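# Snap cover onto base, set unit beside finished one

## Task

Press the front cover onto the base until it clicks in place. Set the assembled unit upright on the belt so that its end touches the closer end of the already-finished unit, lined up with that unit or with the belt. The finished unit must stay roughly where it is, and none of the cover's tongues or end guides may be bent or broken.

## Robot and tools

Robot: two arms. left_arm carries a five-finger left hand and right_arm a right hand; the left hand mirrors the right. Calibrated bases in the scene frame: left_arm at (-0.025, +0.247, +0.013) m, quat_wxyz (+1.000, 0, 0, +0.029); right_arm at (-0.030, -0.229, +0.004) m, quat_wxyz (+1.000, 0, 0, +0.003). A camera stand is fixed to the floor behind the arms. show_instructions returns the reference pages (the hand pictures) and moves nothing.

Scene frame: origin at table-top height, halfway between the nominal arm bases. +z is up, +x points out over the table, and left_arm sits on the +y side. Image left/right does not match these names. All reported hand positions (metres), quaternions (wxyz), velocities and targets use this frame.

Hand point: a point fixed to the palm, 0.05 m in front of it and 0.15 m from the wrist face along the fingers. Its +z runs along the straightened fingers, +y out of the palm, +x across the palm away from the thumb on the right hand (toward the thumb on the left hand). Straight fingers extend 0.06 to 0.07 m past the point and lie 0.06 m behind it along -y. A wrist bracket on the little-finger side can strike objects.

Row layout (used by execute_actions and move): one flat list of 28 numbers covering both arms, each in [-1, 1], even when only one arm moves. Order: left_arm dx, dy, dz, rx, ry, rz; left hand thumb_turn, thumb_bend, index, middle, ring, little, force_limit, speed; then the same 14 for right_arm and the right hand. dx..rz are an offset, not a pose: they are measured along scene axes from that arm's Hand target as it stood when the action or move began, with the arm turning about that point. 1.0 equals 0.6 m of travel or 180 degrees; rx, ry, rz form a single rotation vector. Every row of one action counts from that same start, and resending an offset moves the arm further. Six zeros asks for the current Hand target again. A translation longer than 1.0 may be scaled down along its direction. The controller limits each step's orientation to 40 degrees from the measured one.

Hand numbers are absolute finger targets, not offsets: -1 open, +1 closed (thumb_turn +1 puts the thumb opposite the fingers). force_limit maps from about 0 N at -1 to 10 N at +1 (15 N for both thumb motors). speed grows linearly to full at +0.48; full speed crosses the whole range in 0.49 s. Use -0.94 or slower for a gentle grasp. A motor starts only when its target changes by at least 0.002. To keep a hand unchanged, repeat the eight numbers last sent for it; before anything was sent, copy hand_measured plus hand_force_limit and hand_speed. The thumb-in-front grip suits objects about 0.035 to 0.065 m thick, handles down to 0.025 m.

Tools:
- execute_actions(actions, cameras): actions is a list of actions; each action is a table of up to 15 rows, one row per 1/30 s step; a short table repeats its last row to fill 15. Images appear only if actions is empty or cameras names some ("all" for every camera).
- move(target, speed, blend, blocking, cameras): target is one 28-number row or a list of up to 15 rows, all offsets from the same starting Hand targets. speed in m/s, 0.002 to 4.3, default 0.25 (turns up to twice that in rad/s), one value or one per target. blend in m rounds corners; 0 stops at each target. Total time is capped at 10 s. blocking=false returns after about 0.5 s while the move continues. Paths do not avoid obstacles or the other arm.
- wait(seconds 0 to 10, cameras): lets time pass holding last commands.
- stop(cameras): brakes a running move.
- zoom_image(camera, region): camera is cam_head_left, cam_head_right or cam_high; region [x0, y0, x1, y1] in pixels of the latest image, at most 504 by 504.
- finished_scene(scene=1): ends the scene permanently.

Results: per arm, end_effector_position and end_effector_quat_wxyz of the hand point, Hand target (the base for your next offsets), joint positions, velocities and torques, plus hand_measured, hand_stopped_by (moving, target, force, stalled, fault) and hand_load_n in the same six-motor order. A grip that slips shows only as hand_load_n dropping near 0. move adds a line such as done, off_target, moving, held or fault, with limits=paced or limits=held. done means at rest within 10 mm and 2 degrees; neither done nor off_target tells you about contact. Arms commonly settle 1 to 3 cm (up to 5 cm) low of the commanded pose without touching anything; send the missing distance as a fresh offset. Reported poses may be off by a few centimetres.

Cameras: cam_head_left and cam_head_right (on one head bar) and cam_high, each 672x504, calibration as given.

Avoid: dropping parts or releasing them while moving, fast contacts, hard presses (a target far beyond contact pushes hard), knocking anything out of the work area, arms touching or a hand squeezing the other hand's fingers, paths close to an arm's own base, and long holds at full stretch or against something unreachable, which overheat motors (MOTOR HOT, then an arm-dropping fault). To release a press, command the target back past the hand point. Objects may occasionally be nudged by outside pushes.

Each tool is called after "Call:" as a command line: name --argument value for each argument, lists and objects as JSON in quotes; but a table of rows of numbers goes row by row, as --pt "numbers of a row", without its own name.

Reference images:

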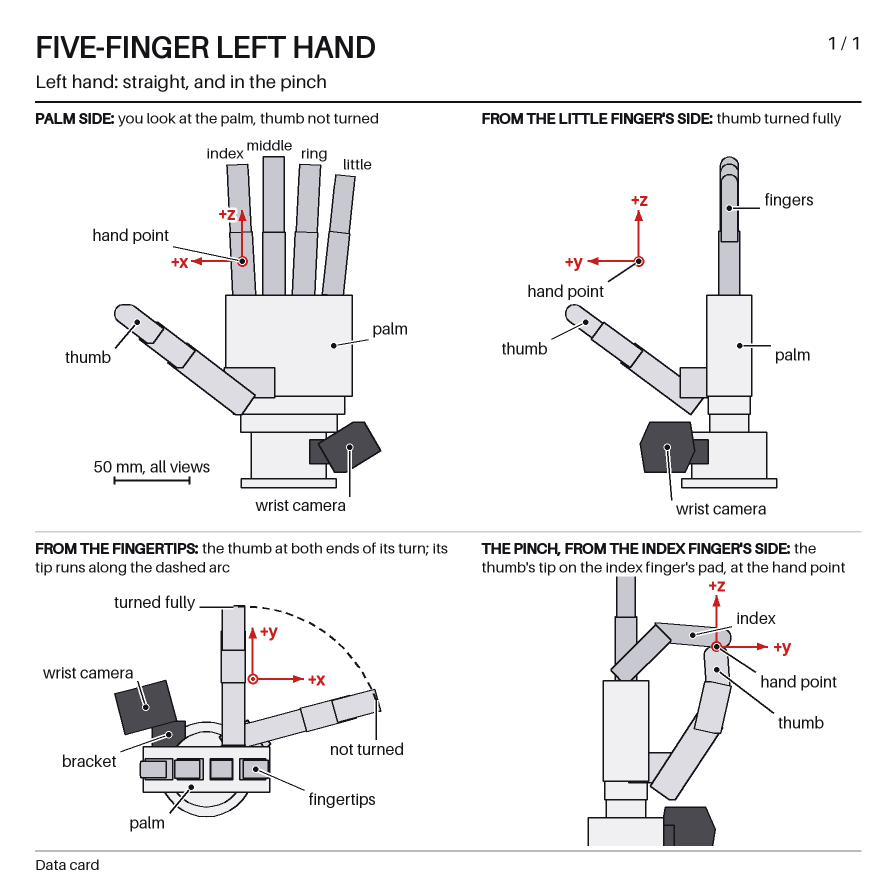

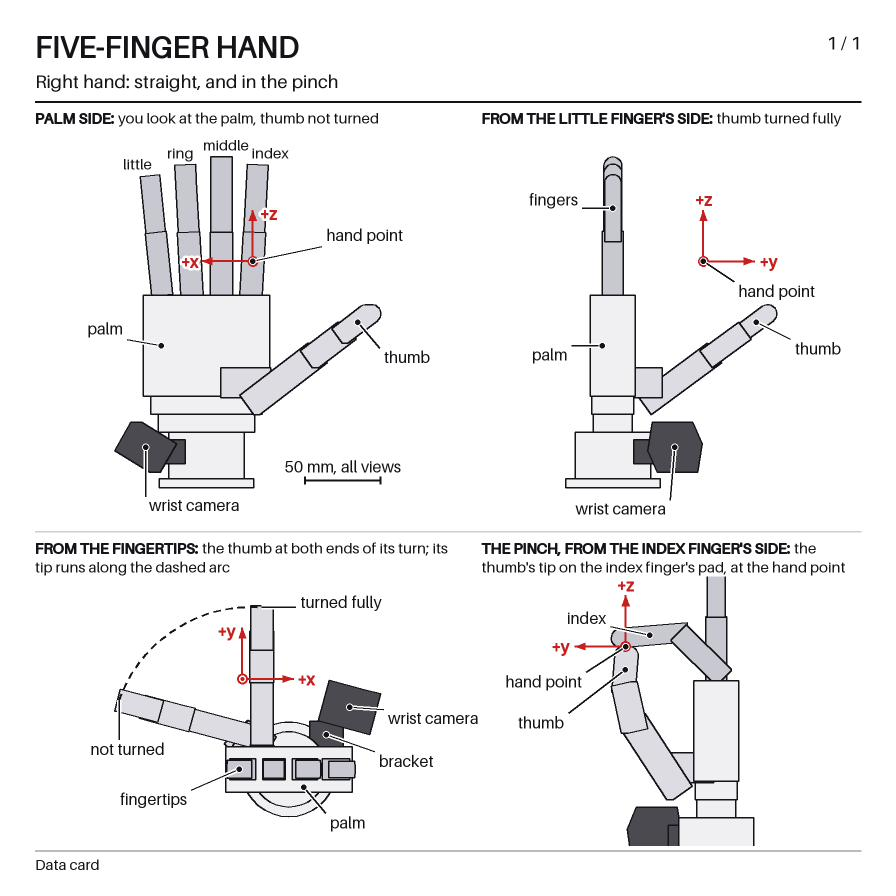

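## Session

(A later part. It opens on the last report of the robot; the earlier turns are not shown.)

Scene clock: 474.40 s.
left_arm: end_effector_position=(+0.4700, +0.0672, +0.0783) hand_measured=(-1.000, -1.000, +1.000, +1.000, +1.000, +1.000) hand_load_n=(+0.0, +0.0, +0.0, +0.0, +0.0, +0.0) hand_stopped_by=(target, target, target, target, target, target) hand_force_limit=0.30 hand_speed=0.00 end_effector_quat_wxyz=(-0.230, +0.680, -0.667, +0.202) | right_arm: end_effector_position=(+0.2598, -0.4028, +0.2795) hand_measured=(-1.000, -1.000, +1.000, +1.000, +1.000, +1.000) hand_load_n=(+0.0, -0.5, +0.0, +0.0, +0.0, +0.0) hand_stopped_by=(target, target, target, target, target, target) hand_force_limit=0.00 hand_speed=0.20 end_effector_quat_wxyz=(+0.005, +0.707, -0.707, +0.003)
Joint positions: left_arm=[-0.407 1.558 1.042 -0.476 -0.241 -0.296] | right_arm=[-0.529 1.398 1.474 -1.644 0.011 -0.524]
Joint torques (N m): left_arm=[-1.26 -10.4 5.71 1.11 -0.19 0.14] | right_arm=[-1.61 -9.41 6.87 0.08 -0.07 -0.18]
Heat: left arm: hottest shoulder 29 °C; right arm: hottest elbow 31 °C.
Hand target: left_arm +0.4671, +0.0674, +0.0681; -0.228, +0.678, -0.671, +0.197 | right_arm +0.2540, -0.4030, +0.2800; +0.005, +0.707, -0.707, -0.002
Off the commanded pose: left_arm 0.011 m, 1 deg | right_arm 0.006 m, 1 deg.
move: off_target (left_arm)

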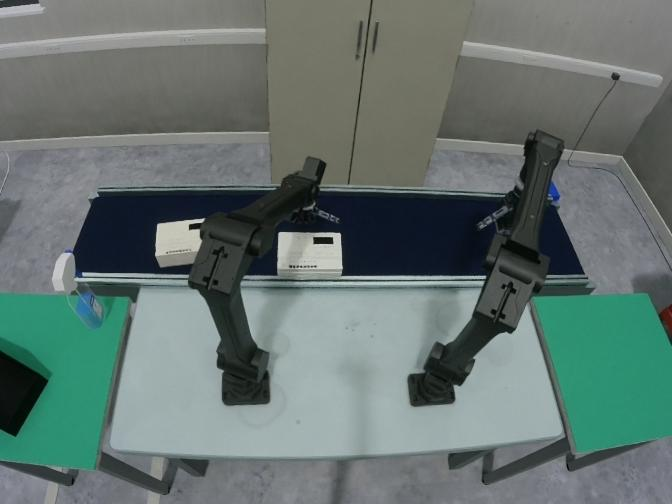

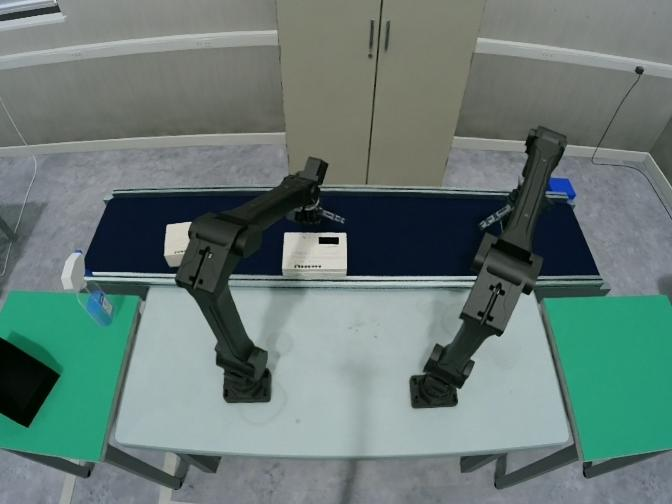

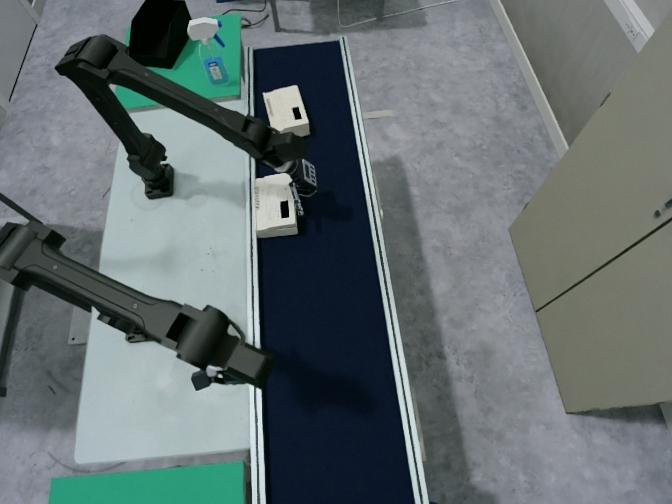

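Call:
move --target '[-0.075, 0, -0.07, 0,0.01,0, -1,-1,1,1,1,1,0.3,0, 0,0,0,0,0,0, -1,-1,1,1,1,1,0,0.2]' --speed 0.06 --cameras '["all"]'

Call:
zoom_image --camera "cam_head_right" --region '[275, 195, 355, 285]'

Call:
zoom_image --camera "cam_high" --region '[284, 218, 302, 236]'

Scene clock: 476.30 s.
left_arm: end_effector_position=(+0.4485, +0.0694, +0.0528) hand_measured=(-1.000, -1.000, +1.000, +1.000, +1.000, +1.000) hand_load_n=(+0.5, -0.5, -1.5, -1.0, -1.0, +0.0) hand_stopped_by=(target, target, target, target, target, target) hand_force_limit=0.30 hand_speed=0.00 end_effector_quat_wxyz=(-0.235, +0.682, -0.659, +0.214) | right_arm: end_effector_position=(+0.2598, -0.4028, +0.2795) hand_measured=(-1.000, -1.000, +1.000, +1.000, +1.000, +1.000) hand_load_n=(+0.0, +0.0, +0.0, +0.0, +0.0, +0.0) hand_stopped_by=(target, target, target, target, target, target) hand_force_limit=0.00 hand_speed=0.20 end_effector_quat_wxyz=(+0.005, +0.707, -0.707, +0.003)
Joint positions: left_arm=[-0.42 1.534 0.926 -0.361 -0.251 -0.318] | right_arm=[-0.529 1.398 1.474 -1.644 0.011 -0.524]
Joint torques (N m): left_arm=[-2.55 -9.23 3.54 0.17 -0.02 0.05] | right_arm=[-1.61 -9.41 6.86 0.06 -0.07 -0.17]
Heat: left arm: hottest shoulder 29 °C; right arm: hottest elbow 31 °C.
Hand target: left_arm +0.4221, +0.0674, +0.0261; -0.217, +0.681, -0.674, +0.186 | right_arm +0.2540, -0.4030, +0.2800; +0.005, +0.707, -0.707, -0.002
Off the commanded pose: left_arm 0.038 m, 4 deg | right_arm 0.006 m, 1 deg.
move: off_target (left_arm)

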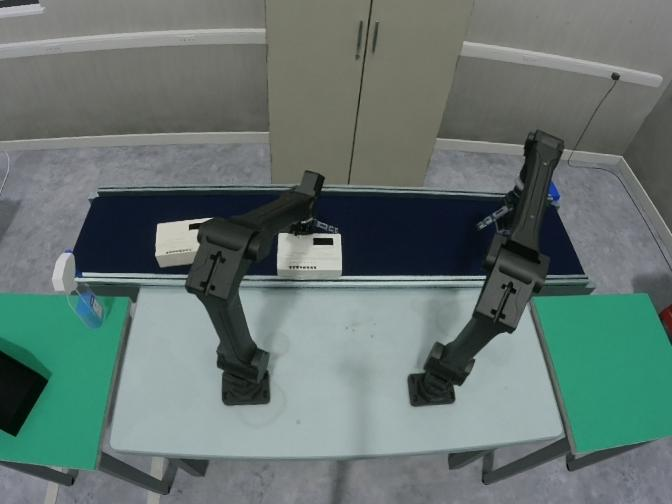

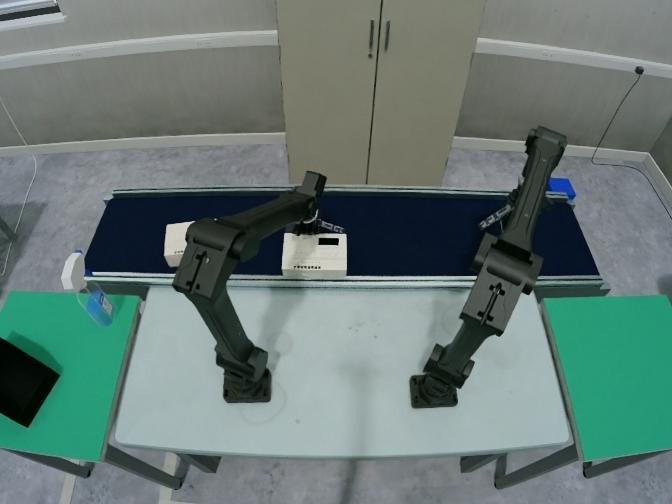

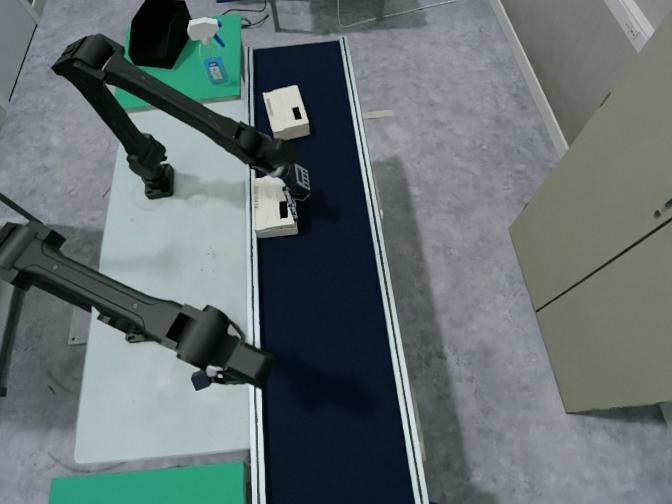

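Scaled by 5.600 from the camera's 672x504 image, which has a finer 960x720 frame.

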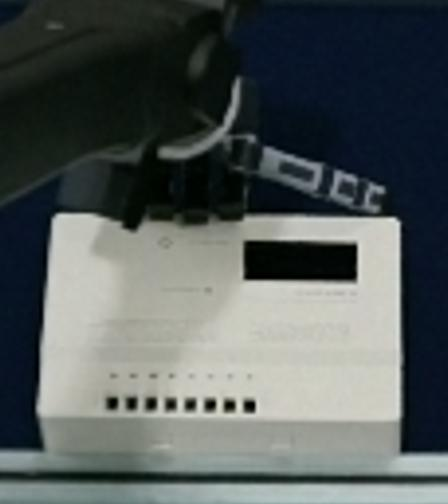

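Scaled by 28.000 from the camera's 672x504 image, which has a finer 960x720 frame.

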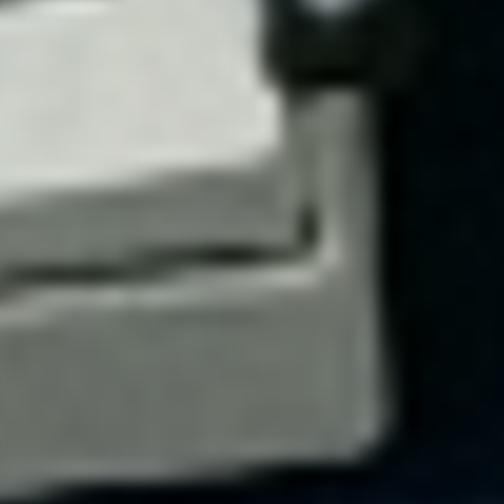

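Call:
zoom_image --camera "cam_head_right" --region '[312, 258, 348, 282]'

Call:
zoom_image --camera "cam_head_right" --region '[278, 258, 314, 282]'

Call:
zoom_image --camera "cam_high" --region '[250, 168, 310, 245]'

Call:
zoom_image --camera "cam_high" --region '[250, 218, 272, 240]'

Scaled by 14.000 from the camera's 672x504 image, which has a finer 960x720 frame.

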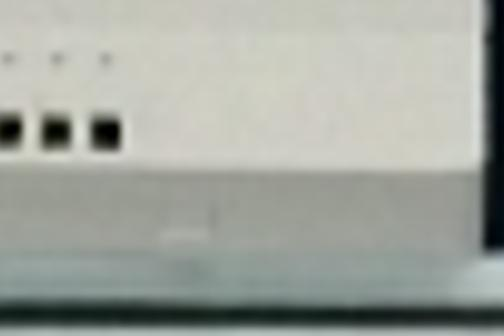

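Scaled by 14.000 from the camera's 672x504 image, which has a finer 960x720 frame.

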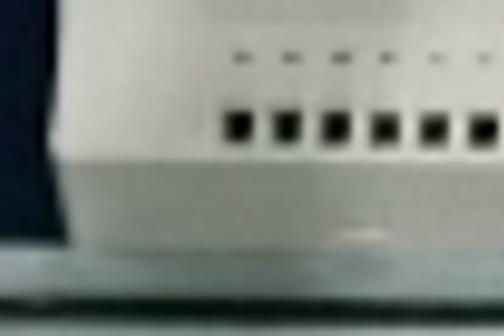

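Scaled by 6.545 from the camera's 672x504 image, which has a finer 960x720 frame.

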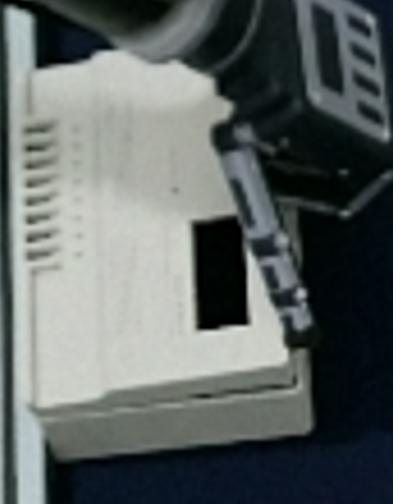

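Scaled by 22.909 from the camera's 672x504 image, which has a finer 960x720 frame.

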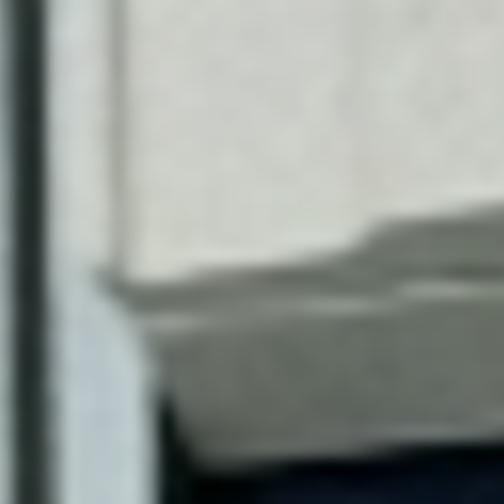

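Call:
move --target '[-0.03, 0, -0.08, 0,0.02,0, -1,-1,1,1,1,1,0.3,0, 0,0,0,0,0,0, -1,-1,1,1,1,1,0,0.2]' --speed 0.08 --cameras '["cam_high","cam_head_right"]'

Call:
zoom_image --camera "cam_high" --region '[284, 218, 302, 236]'

Call:
zoom_image --camera "cam_head_right" --region '[312, 258, 348, 282]'

Call:
zoom_image --camera "cam_high" --region '[250, 168, 310, 245]'

Scene clock: 479.23 s.
left_arm: end_effector_position=(+0.4499, +0.0678, +0.0493) hand_measured=(-1.000, -1.000, +1.000, +1.000, +1.000, +1.000) hand_load_n=(-0.5, +0.0, -1.5, -3.0, -5.5, -3.0) hand_stopped_by=(target, target, target, target, target, target) hand_force_limit=0.30 hand_speed=0.00 end_effector_quat_wxyz=(-0.239, +0.680, -0.654, +0.229) | right_arm: end_effector_position=(+0.2598, -0.4028, +0.2795) hand_measured=(-1.000, -1.000, +1.000, +1.000, +1.000, +1.000) hand_load_n=(+0.0, +0.0, +0.0, +0.0, +0.0, +0.0) hand_stopped_by=(target, target, target, target, target, target) hand_force_limit=0.00 hand_speed=0.20 end_effector_quat_wxyz=(+0.005, +0.707, -0.707, +0.003)
Joint positions: left_arm=[-0.42 1.531 0.898 -0.302 -0.248 -0.319] | right_arm=[-0.529 1.398 1.474 -1.644 0.011 -0.524]
Joint torques (N m): left_arm=[-2.73 -4.6 1.81 -0.34 0.56 -0.09] | right_arm=[-1.61 -9.47 6.87 0.08 -0.07 -0.18]
Heat: left arm: hottest shoulder 29 °C; right arm: hottest elbow 31 °C.
Hand target: left_arm +0.4041, +0.0674, -0.0218; -0.196, +0.687, -0.681, +0.165 | right_arm +0.2540, -0.4030, +0.2800; +0.005, +0.707, -0.707, -0.002
Off the commanded pose: left_arm 0.085 m, 9 deg | right_arm 0.006 m, 1 deg.
move: off_target (left_arm)
Images, in order (width x height): cam_head_right 672x504, cam_high 672x504.

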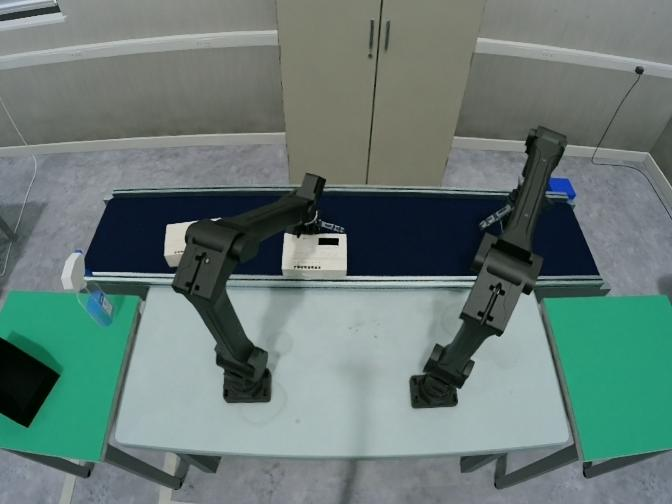

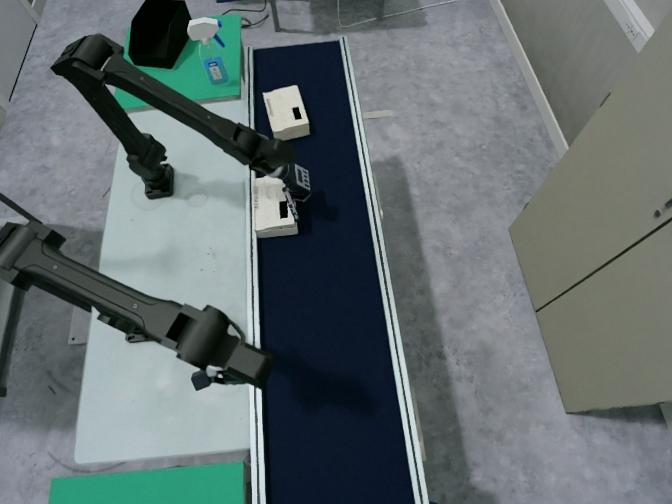

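Scaled by 28.000 from the camera's 672x504 image, which has a finer 960x720 frame.

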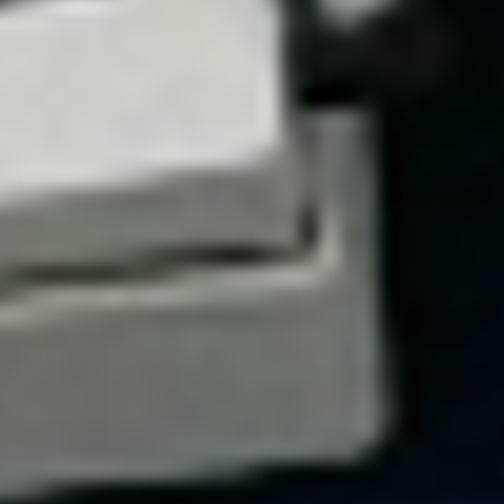

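Scaled by 14.000 from the camera's 672x504 image, which has a finer 960x720 frame.

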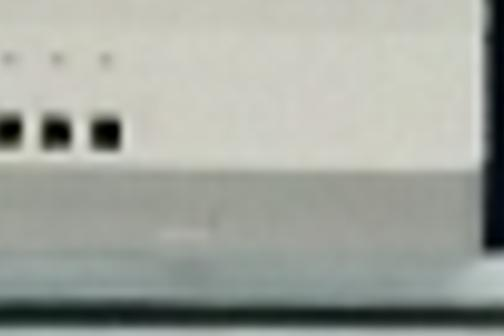

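Scaled by 6.545 from the camera's 672x504 image, which has a finer 960x720 frame.

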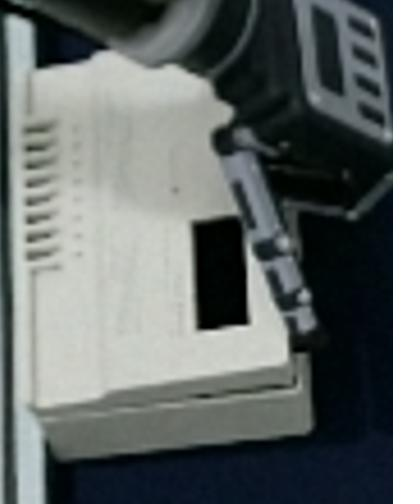

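Call:
move --target '[-0.01, 0, -0.08, 0,0.02,0, -1,-1,1,1,1,1,0.3,0, 0,0,0,0,0,0, -1,-1,1,1,1,1,0,0.2]' --speed 0.08 --cameras '["cam_high","cam_head_right","cam_head_left"]'

Call:
zoom_image --camera "cam_high" --region '[284, 218, 302, 236]'

Call:
zoom_image --camera "cam_head_right" --region '[275, 215, 355, 285]'

Call:
zoom_image --camera "cam_high" --region '[250, 168, 310, 245]'

Scene clock: 483.10 s.
left_arm: end_effector_position=(+0.4585, +0.0589, +0.0082) hand_measured=(-1.000, -1.000, +1.000, +1.000, +1.000, +1.000) hand_load_n=(+0.0, +0.0, +0.0, -15.5, +0.0, +0.0) hand_stopped_by=(target, target, target, target, target, target) hand_force_limit=0.30 hand_speed=0.00 end_effector_quat_wxyz=(-0.222, +0.689, -0.651, +0.228) | right_arm: end_effector_position=(+0.2598, -0.4028, +0.2795) hand_measured=(-1.000, -1.000, +1.000, +1.000, +1.000, +1.000) hand_load_n=(+0.0, +0.0, +0.0, +0.0, +0.0, +0.0) hand_stopped_by=(target, target, target, target, target, target) hand_force_limit=0.00 hand_speed=0.20 end_effector_quat_wxyz=(+0.005, +0.707, -0.707, +0.003)
Joint positions: left_arm=[-0.419 1.64 0.902 -0.219 -0.223 -0.345] | right_arm=[-0.529 1.398 1.474 -1.644 0.011 -0.524]
Joint torques (N m): left_arm=[-2.49 -5.19 1.11 -1.37 0.63 0.12] | right_arm=[-1.61 -9.41 6.89 0.06 -0.06 -0.18]
Heat: left arm: hottest shoulder 29 °C; right arm: hottest elbow 31 °C.
Hand target: left_arm +0.3982, +0.0672, -0.0698; -0.174, +0.691, -0.686, +0.143 | right_arm +0.2540, -0.4030, +0.2800; +0.005, +0.707, -0.707, -0.002
Off the commanded pose: left_arm 0.099 m, 12 deg | right_arm 0.006 m, 1 deg.
move: off_target (left_arm)

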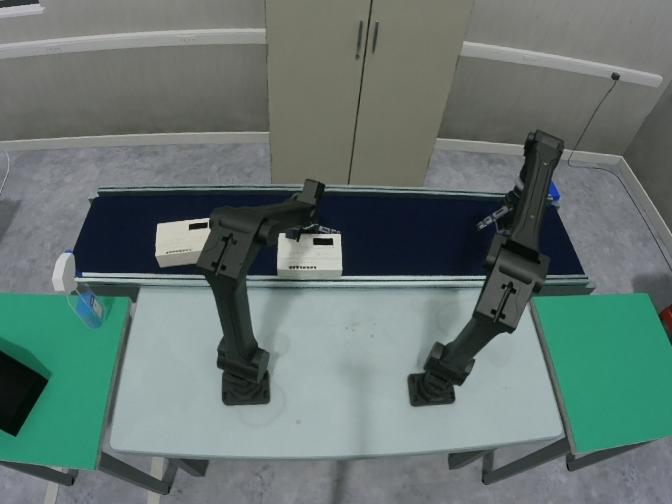

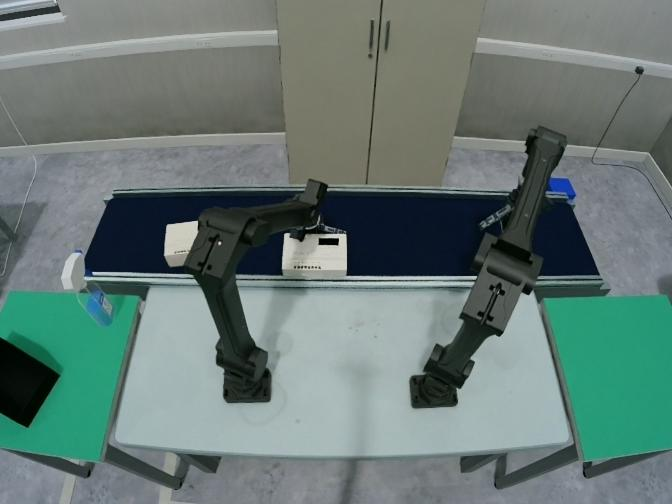

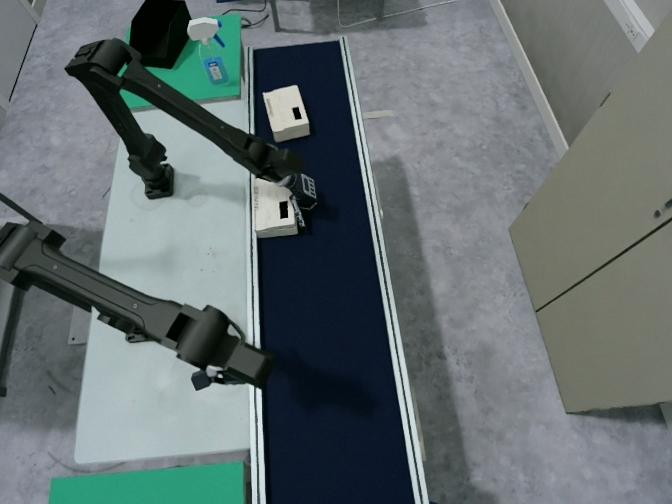

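Scaled by 28.000 from the camera's 672x504 image, which has a finer 960x720 frame.

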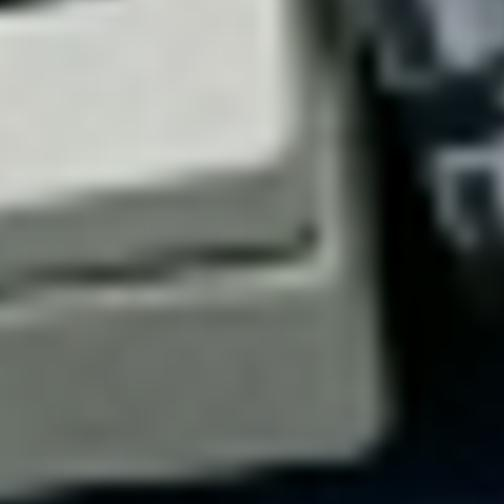

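Scaled by 6.300 from the camera's 672x504 image, which has a finer 960x720 frame.

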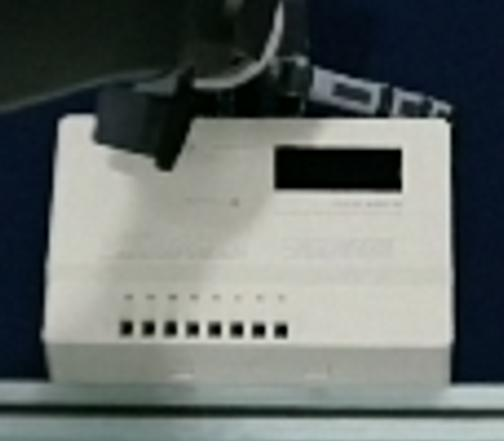

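Scaled by 6.545 from the camera's 672x504 image, which has a finer 960x720 frame.

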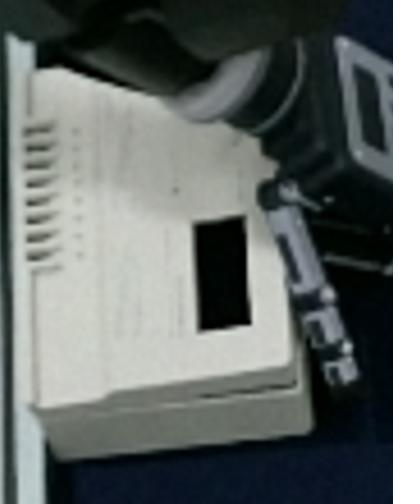

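Call:
move --pt "0.13 0 0.13 0 -0.01 0 -1 -1 1 1 1 1 0.3 0 0 0 0 0 0 0 -1 -1 1 1 1 1 0 0.2" --pt "0.16 0 0.35 0 -0.03 0 -1 -1 1 1 1 1 0.3 0 0 0 0 0 0 0 -1 -1 1 1 1 1 0 0.2" --speed '[0.1, 0.2]' --cameras '["cam_high","cam_head_right","cam_head_left"]'

Call:
zoom_image --camera "cam_high" --region '[284, 218, 302, 236]'

Call:
zoom_image --camera "cam_head_right" --region '[275, 215, 355, 285]'

Call:
zoom_image --camera "cam_high" --region '[250, 168, 310, 245]'

Scene clock: 486.50 s.
left_arm: end_effector_position=(+0.4757, +0.0672, +0.1223) hand_measured=(-1.000, -1.000, +1.000, +1.000, +1.000, +1.000) hand_load_n=(-0.5, +0.0, +0.0, +0.0, +0.0, +0.0) hand_stopped_by=(target, target, target, target, target, target) hand_force_limit=0.30 hand_speed=0.00 end_effector_quat_wxyz=(-0.196, +0.686, -0.681, +0.163) | right_arm: end_effector_position=(+0.2598, -0.4028, +0.2795) hand_measured=(-1.000, -1.000, +1.000, +1.000, +1.000, +1.000) hand_load_n=(+0.0, -0.5, +0.0, +0.0, +0.0, +0.0) hand_stopped_by=(target, target, target, target, target, target) hand_force_limit=0.00 hand_speed=0.20 end_effector_quat_wxyz=(+0.005, +0.707, -0.707, +0.003)
Joint positions: left_arm=[-0.391 1.576 1.219 -0.738 -0.206 -0.289] | right_arm=[-0.529 1.398 1.474 -1.644 0.011 -0.524]
Joint torques (N m): left_arm=[-0.38 -11.87 10.3 0.28 -0.3 0.23] | right_arm=[-1.55 -9.47 6.87 0.08 -0.07 -0.18]
Heat: left arm: hottest shoulder 29 °C; right arm: hottest elbow 31 °C.
Hand target: left_arm +0.4941, +0.0674, +0.1402; -0.206, +0.684, -0.677, +0.175 | right_arm +0.2540, -0.4030, +0.2800; +0.005, +0.707, -0.707, -0.002
Off the commanded pose: left_arm 0.026 m, 2 deg | right_arm 0.006 m, 1 deg.
move: off_target (left_arm)

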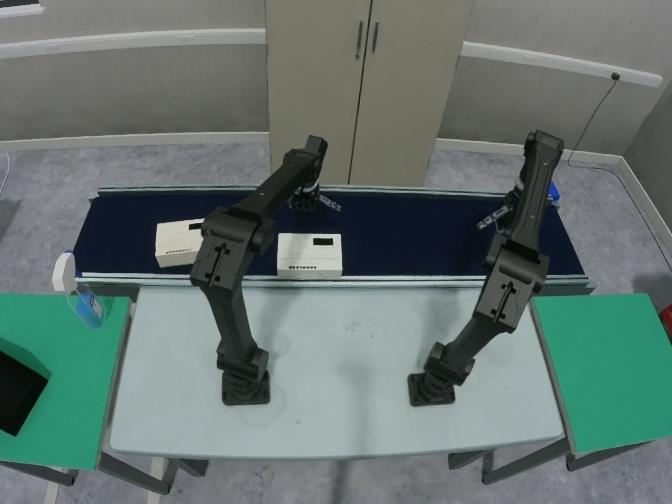

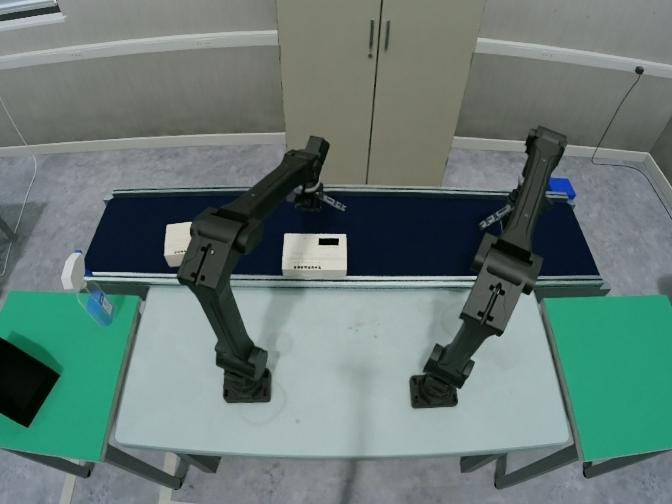

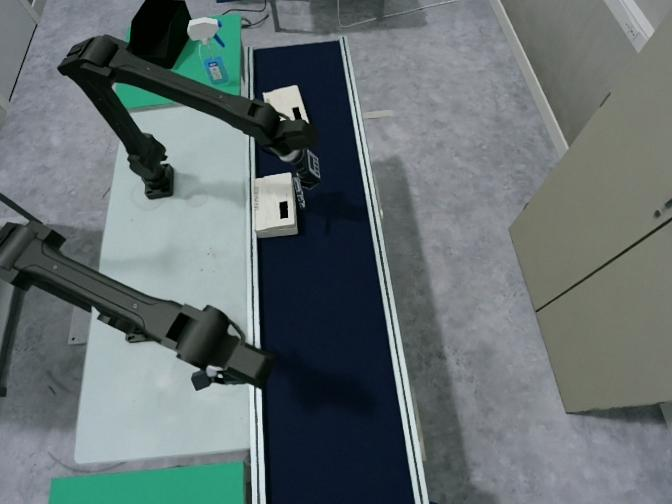

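Scaled by 28.000 from the camera's 672x504 image, which has a finer 960x720 frame.

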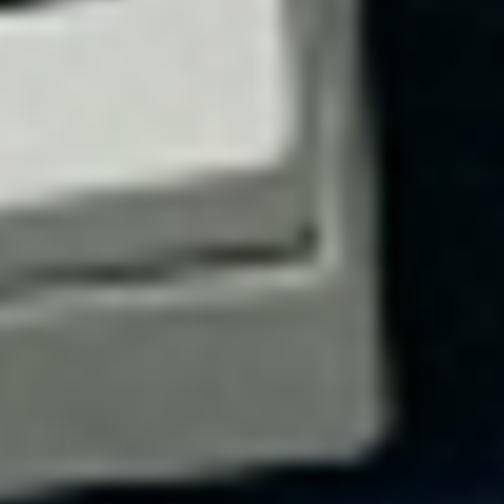

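Scaled by 6.300 from the camera's 672x504 image, which has a finer 960x720 frame.

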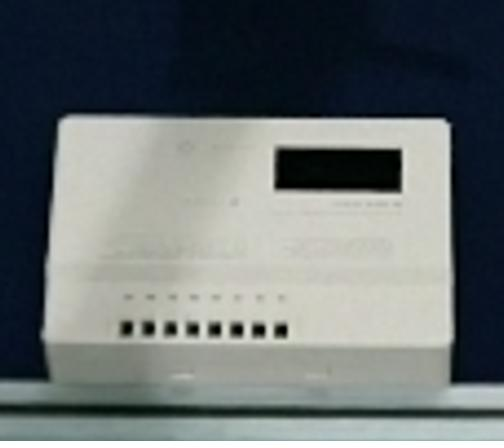

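Scaled by 6.545 from the camera's 672x504 image, which has a finer 960x720 frame.

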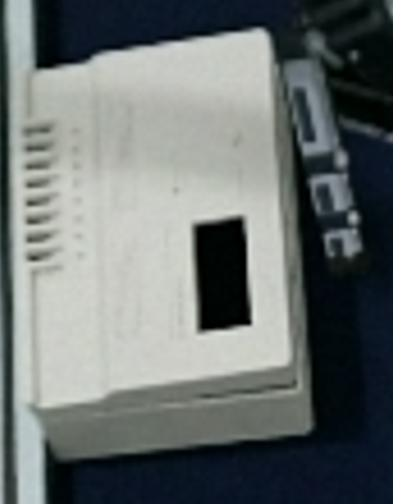

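Call:
move --target '[-0.1585, -0.053, -0.05, 0,0.15,0, -1,-1,1,1,1,1,0.3,0, 0,0,0,0,0,0, -1,-1,1,1,1,1,0,0.2]' --speed 0.2 --cameras '["cam_high","cam_head_right","cam_head_left"]'

Call:
zoom_image --camera "cam_head_right" --region '[275, 195, 355, 285]'

Call:
zoom_image --camera "cam_high" --region '[250, 160, 330, 245]'

Call:
zoom_image --camera "cam_head_right" --region '[312, 258, 348, 282]'

Scene clock: 489.47 s.
left_arm: end_effector_position=(+0.3839, +0.0465, +0.0997) hand_measured=(-1.000, -1.000, +1.000, +1.000, +1.000, +1.000) hand_load_n=(+0.0, +0.0, +0.5, +0.0, +0.0, +0.0) hand_stopped_by=(target, target, target, target, target, target) hand_force_limit=0.30 hand_speed=0.00 end_effector_quat_wxyz=(-0.038, +0.704, -0.709, -0.003) | right_arm: end_effector_position=(+0.2598, -0.4028, +0.2795) hand_measured=(-1.000, -1.000, +1.000, +1.000, +1.000, +1.000) hand_load_n=(+0.0, +0.0, +0.0, +0.0, +0.0, +0.0) hand_stopped_by=(target, target, target, target, target, target) hand_force_limit=0.00 hand_speed=0.20 end_effector_quat_wxyz=(+0.005, +0.707, -0.707, +0.003)
Joint positions: left_arm=[-0.433 1.694 1.323 -1.174 -0.072 -0.368] | right_arm=[-0.529 1.398 1.474 -1.644 0.011 -0.524]
Joint torques (N m): left_arm=[-1.73 -11.99 9.68 -0.4 0.07 -0.02] | right_arm=[-1.61 -9.41 6.87 0.08 -0.07 -0.18]
Heat: left arm: hottest shoulder 29 °C; right arm: hottest elbow 31 °C.
Hand target: left_arm +0.3990, +0.0355, +0.1101; -0.042, +0.706, -0.707, +0.011 | right_arm +0.2540, -0.4030, +0.2800; +0.005, +0.707, -0.707, -0.002
Off the commanded pose: left_arm 0.021 m, 2 deg | right_arm 0.006 m, 1 deg.
move: off_target (left_arm)

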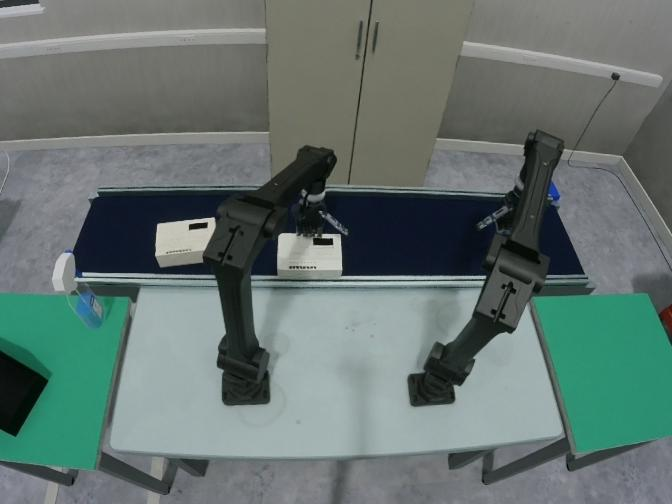

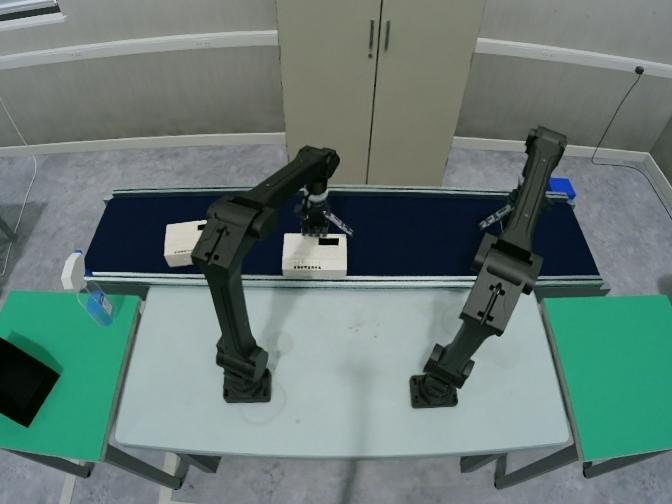

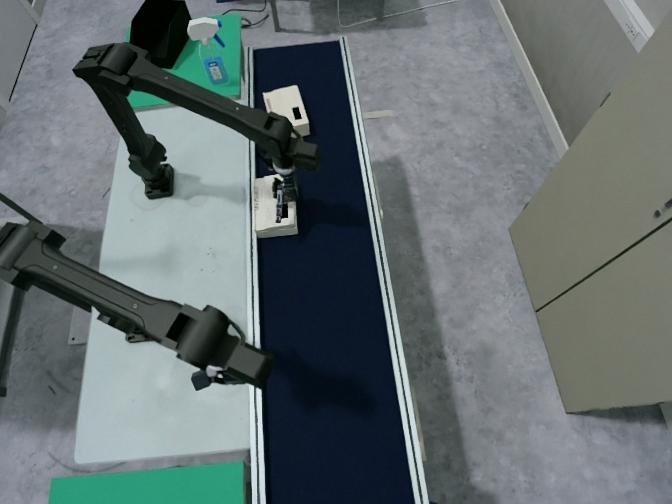

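Scaled by 5.600 from the camera's 672x504 image, which has a finer 960x720 frame.

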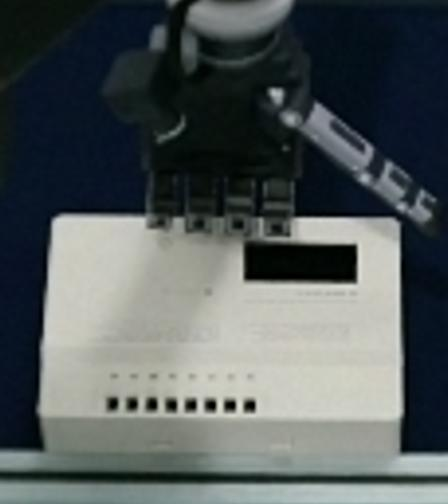

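Scaled by 5.929 from the camera's 672x504 image, which has a finer 960x720 frame.

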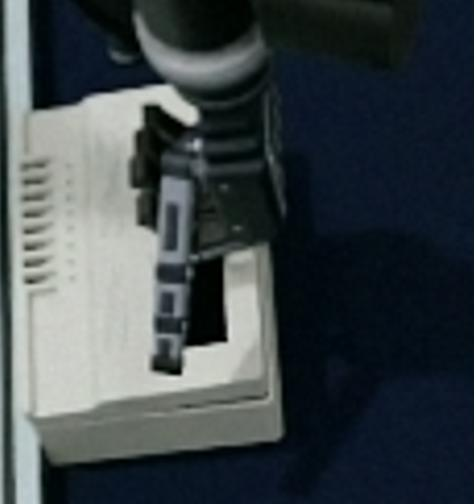

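Scaled by 14.000 from the camera's 672x504 image, which has a finer 960x720 frame.

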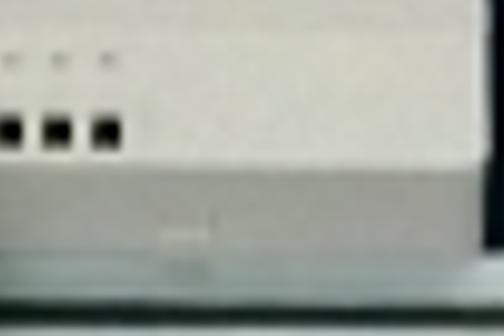

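Call:
move --pt "0 -0.005 -0.05 0 0 0 -1 -1 1 1 1 1 0.3 0 0 0 0 0 0 0 -1 -1 1 1 1 1 0 0.2" --pt "0.0 -0.005 -0.1 0 0.01 0 -1 -1 1 1 1 1 0.3 0 0 0 0 0 0 0 -1 -1 1 1 1 1 0 0.2" --speed '[0.1,0.06]' --blend 0.01 --cameras '["cam_high","cam_head_right"]'

Call:
zoom_image --camera "cam_high" --region '[284, 218, 302, 236]'

Call:
zoom_image --camera "cam_head_right" --region '[275, 215, 355, 285]'

Scene clock: 491.20 s.
left_arm: end_effector_position=(+0.4004, +0.0355, +0.0773) hand_measured=(-1.000, -1.000, +1.000, +1.000, +1.000, +1.000) hand_load_n=(+0.0, -0.5, -2.0, +0.0, +0.0, +0.0) hand_stopped_by=(target, target, target, target, target, target) hand_force_limit=0.30 hand_speed=0.00 end_effector_quat_wxyz=(-0.039, +0.705, -0.708, +0.016) | right_arm: end_effector_position=(+0.2598, -0.4028, +0.2795) hand_measured=(-1.000, -1.000, +1.000, +1.000, +1.000, +1.000) hand_load_n=(+0.0, +0.0, +0.0, +0.0, +0.0, +0.0) hand_stopped_by=(target, target, target, target, target, target) hand_force_limit=0.00 hand_speed=0.20 end_effector_quat_wxyz=(+0.005, +0.707, -0.707, +0.003)
Joint positions: left_arm=[-0.436 1.74 1.323 -1.095 -0.059 -0.372] | right_arm=[-0.529 1.398 1.474 -1.644 0.011 -0.524]
Joint torques (N m): left_arm=[-1.49 -9.76 5.46 0.81 -0.02 0.02] | right_arm=[-1.61 -9.41 6.89 0.08 -0.06 -0.18]
Heat: left arm: hottest shoulder 29 °C; right arm: hottest elbow 31 °C.
Hand target: left_arm +0.3990, +0.0325, +0.0501; -0.031, +0.706, -0.708, +0.000 | right_arm +0.2540, -0.4030, +0.2800; +0.005, +0.707, -0.707, -0.002
Off the commanded pose: left_arm 0.027 m, 2 deg | right_arm 0.006 m, 1 deg.
move: off_target (left_arm)
Images, in order (width x height): cam_head_right 672x504, cam_high 672x504.

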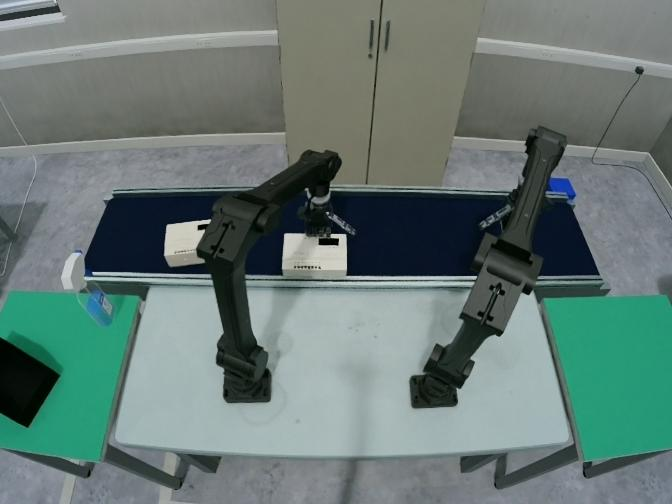

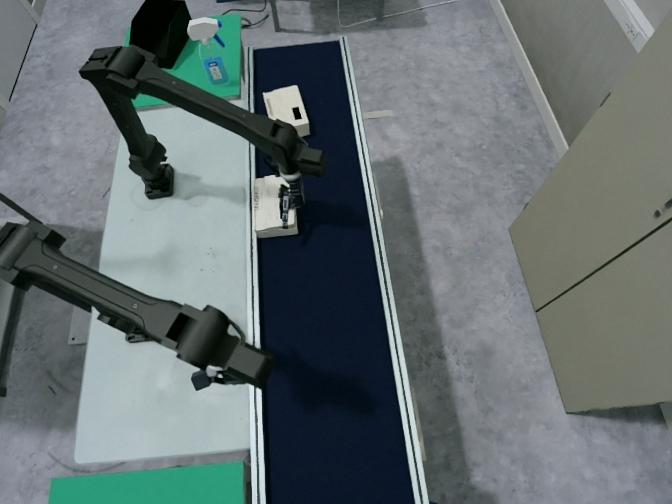

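Scaled by 28.000 from the camera's 672x504 image, which has a finer 960x720 frame.

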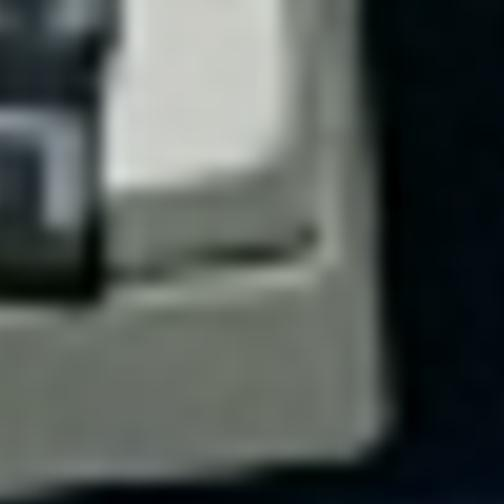

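Scaled by 6.300 from the camera's 672x504 image, which has a finer 960x720 frame.

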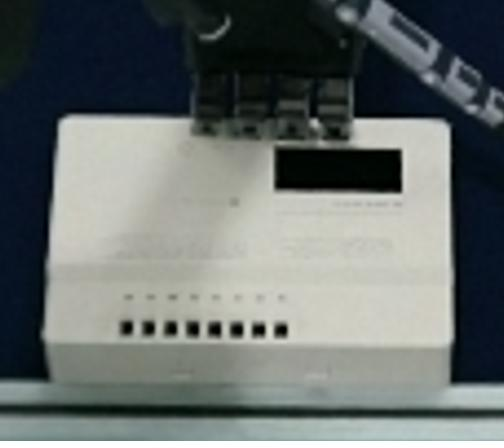

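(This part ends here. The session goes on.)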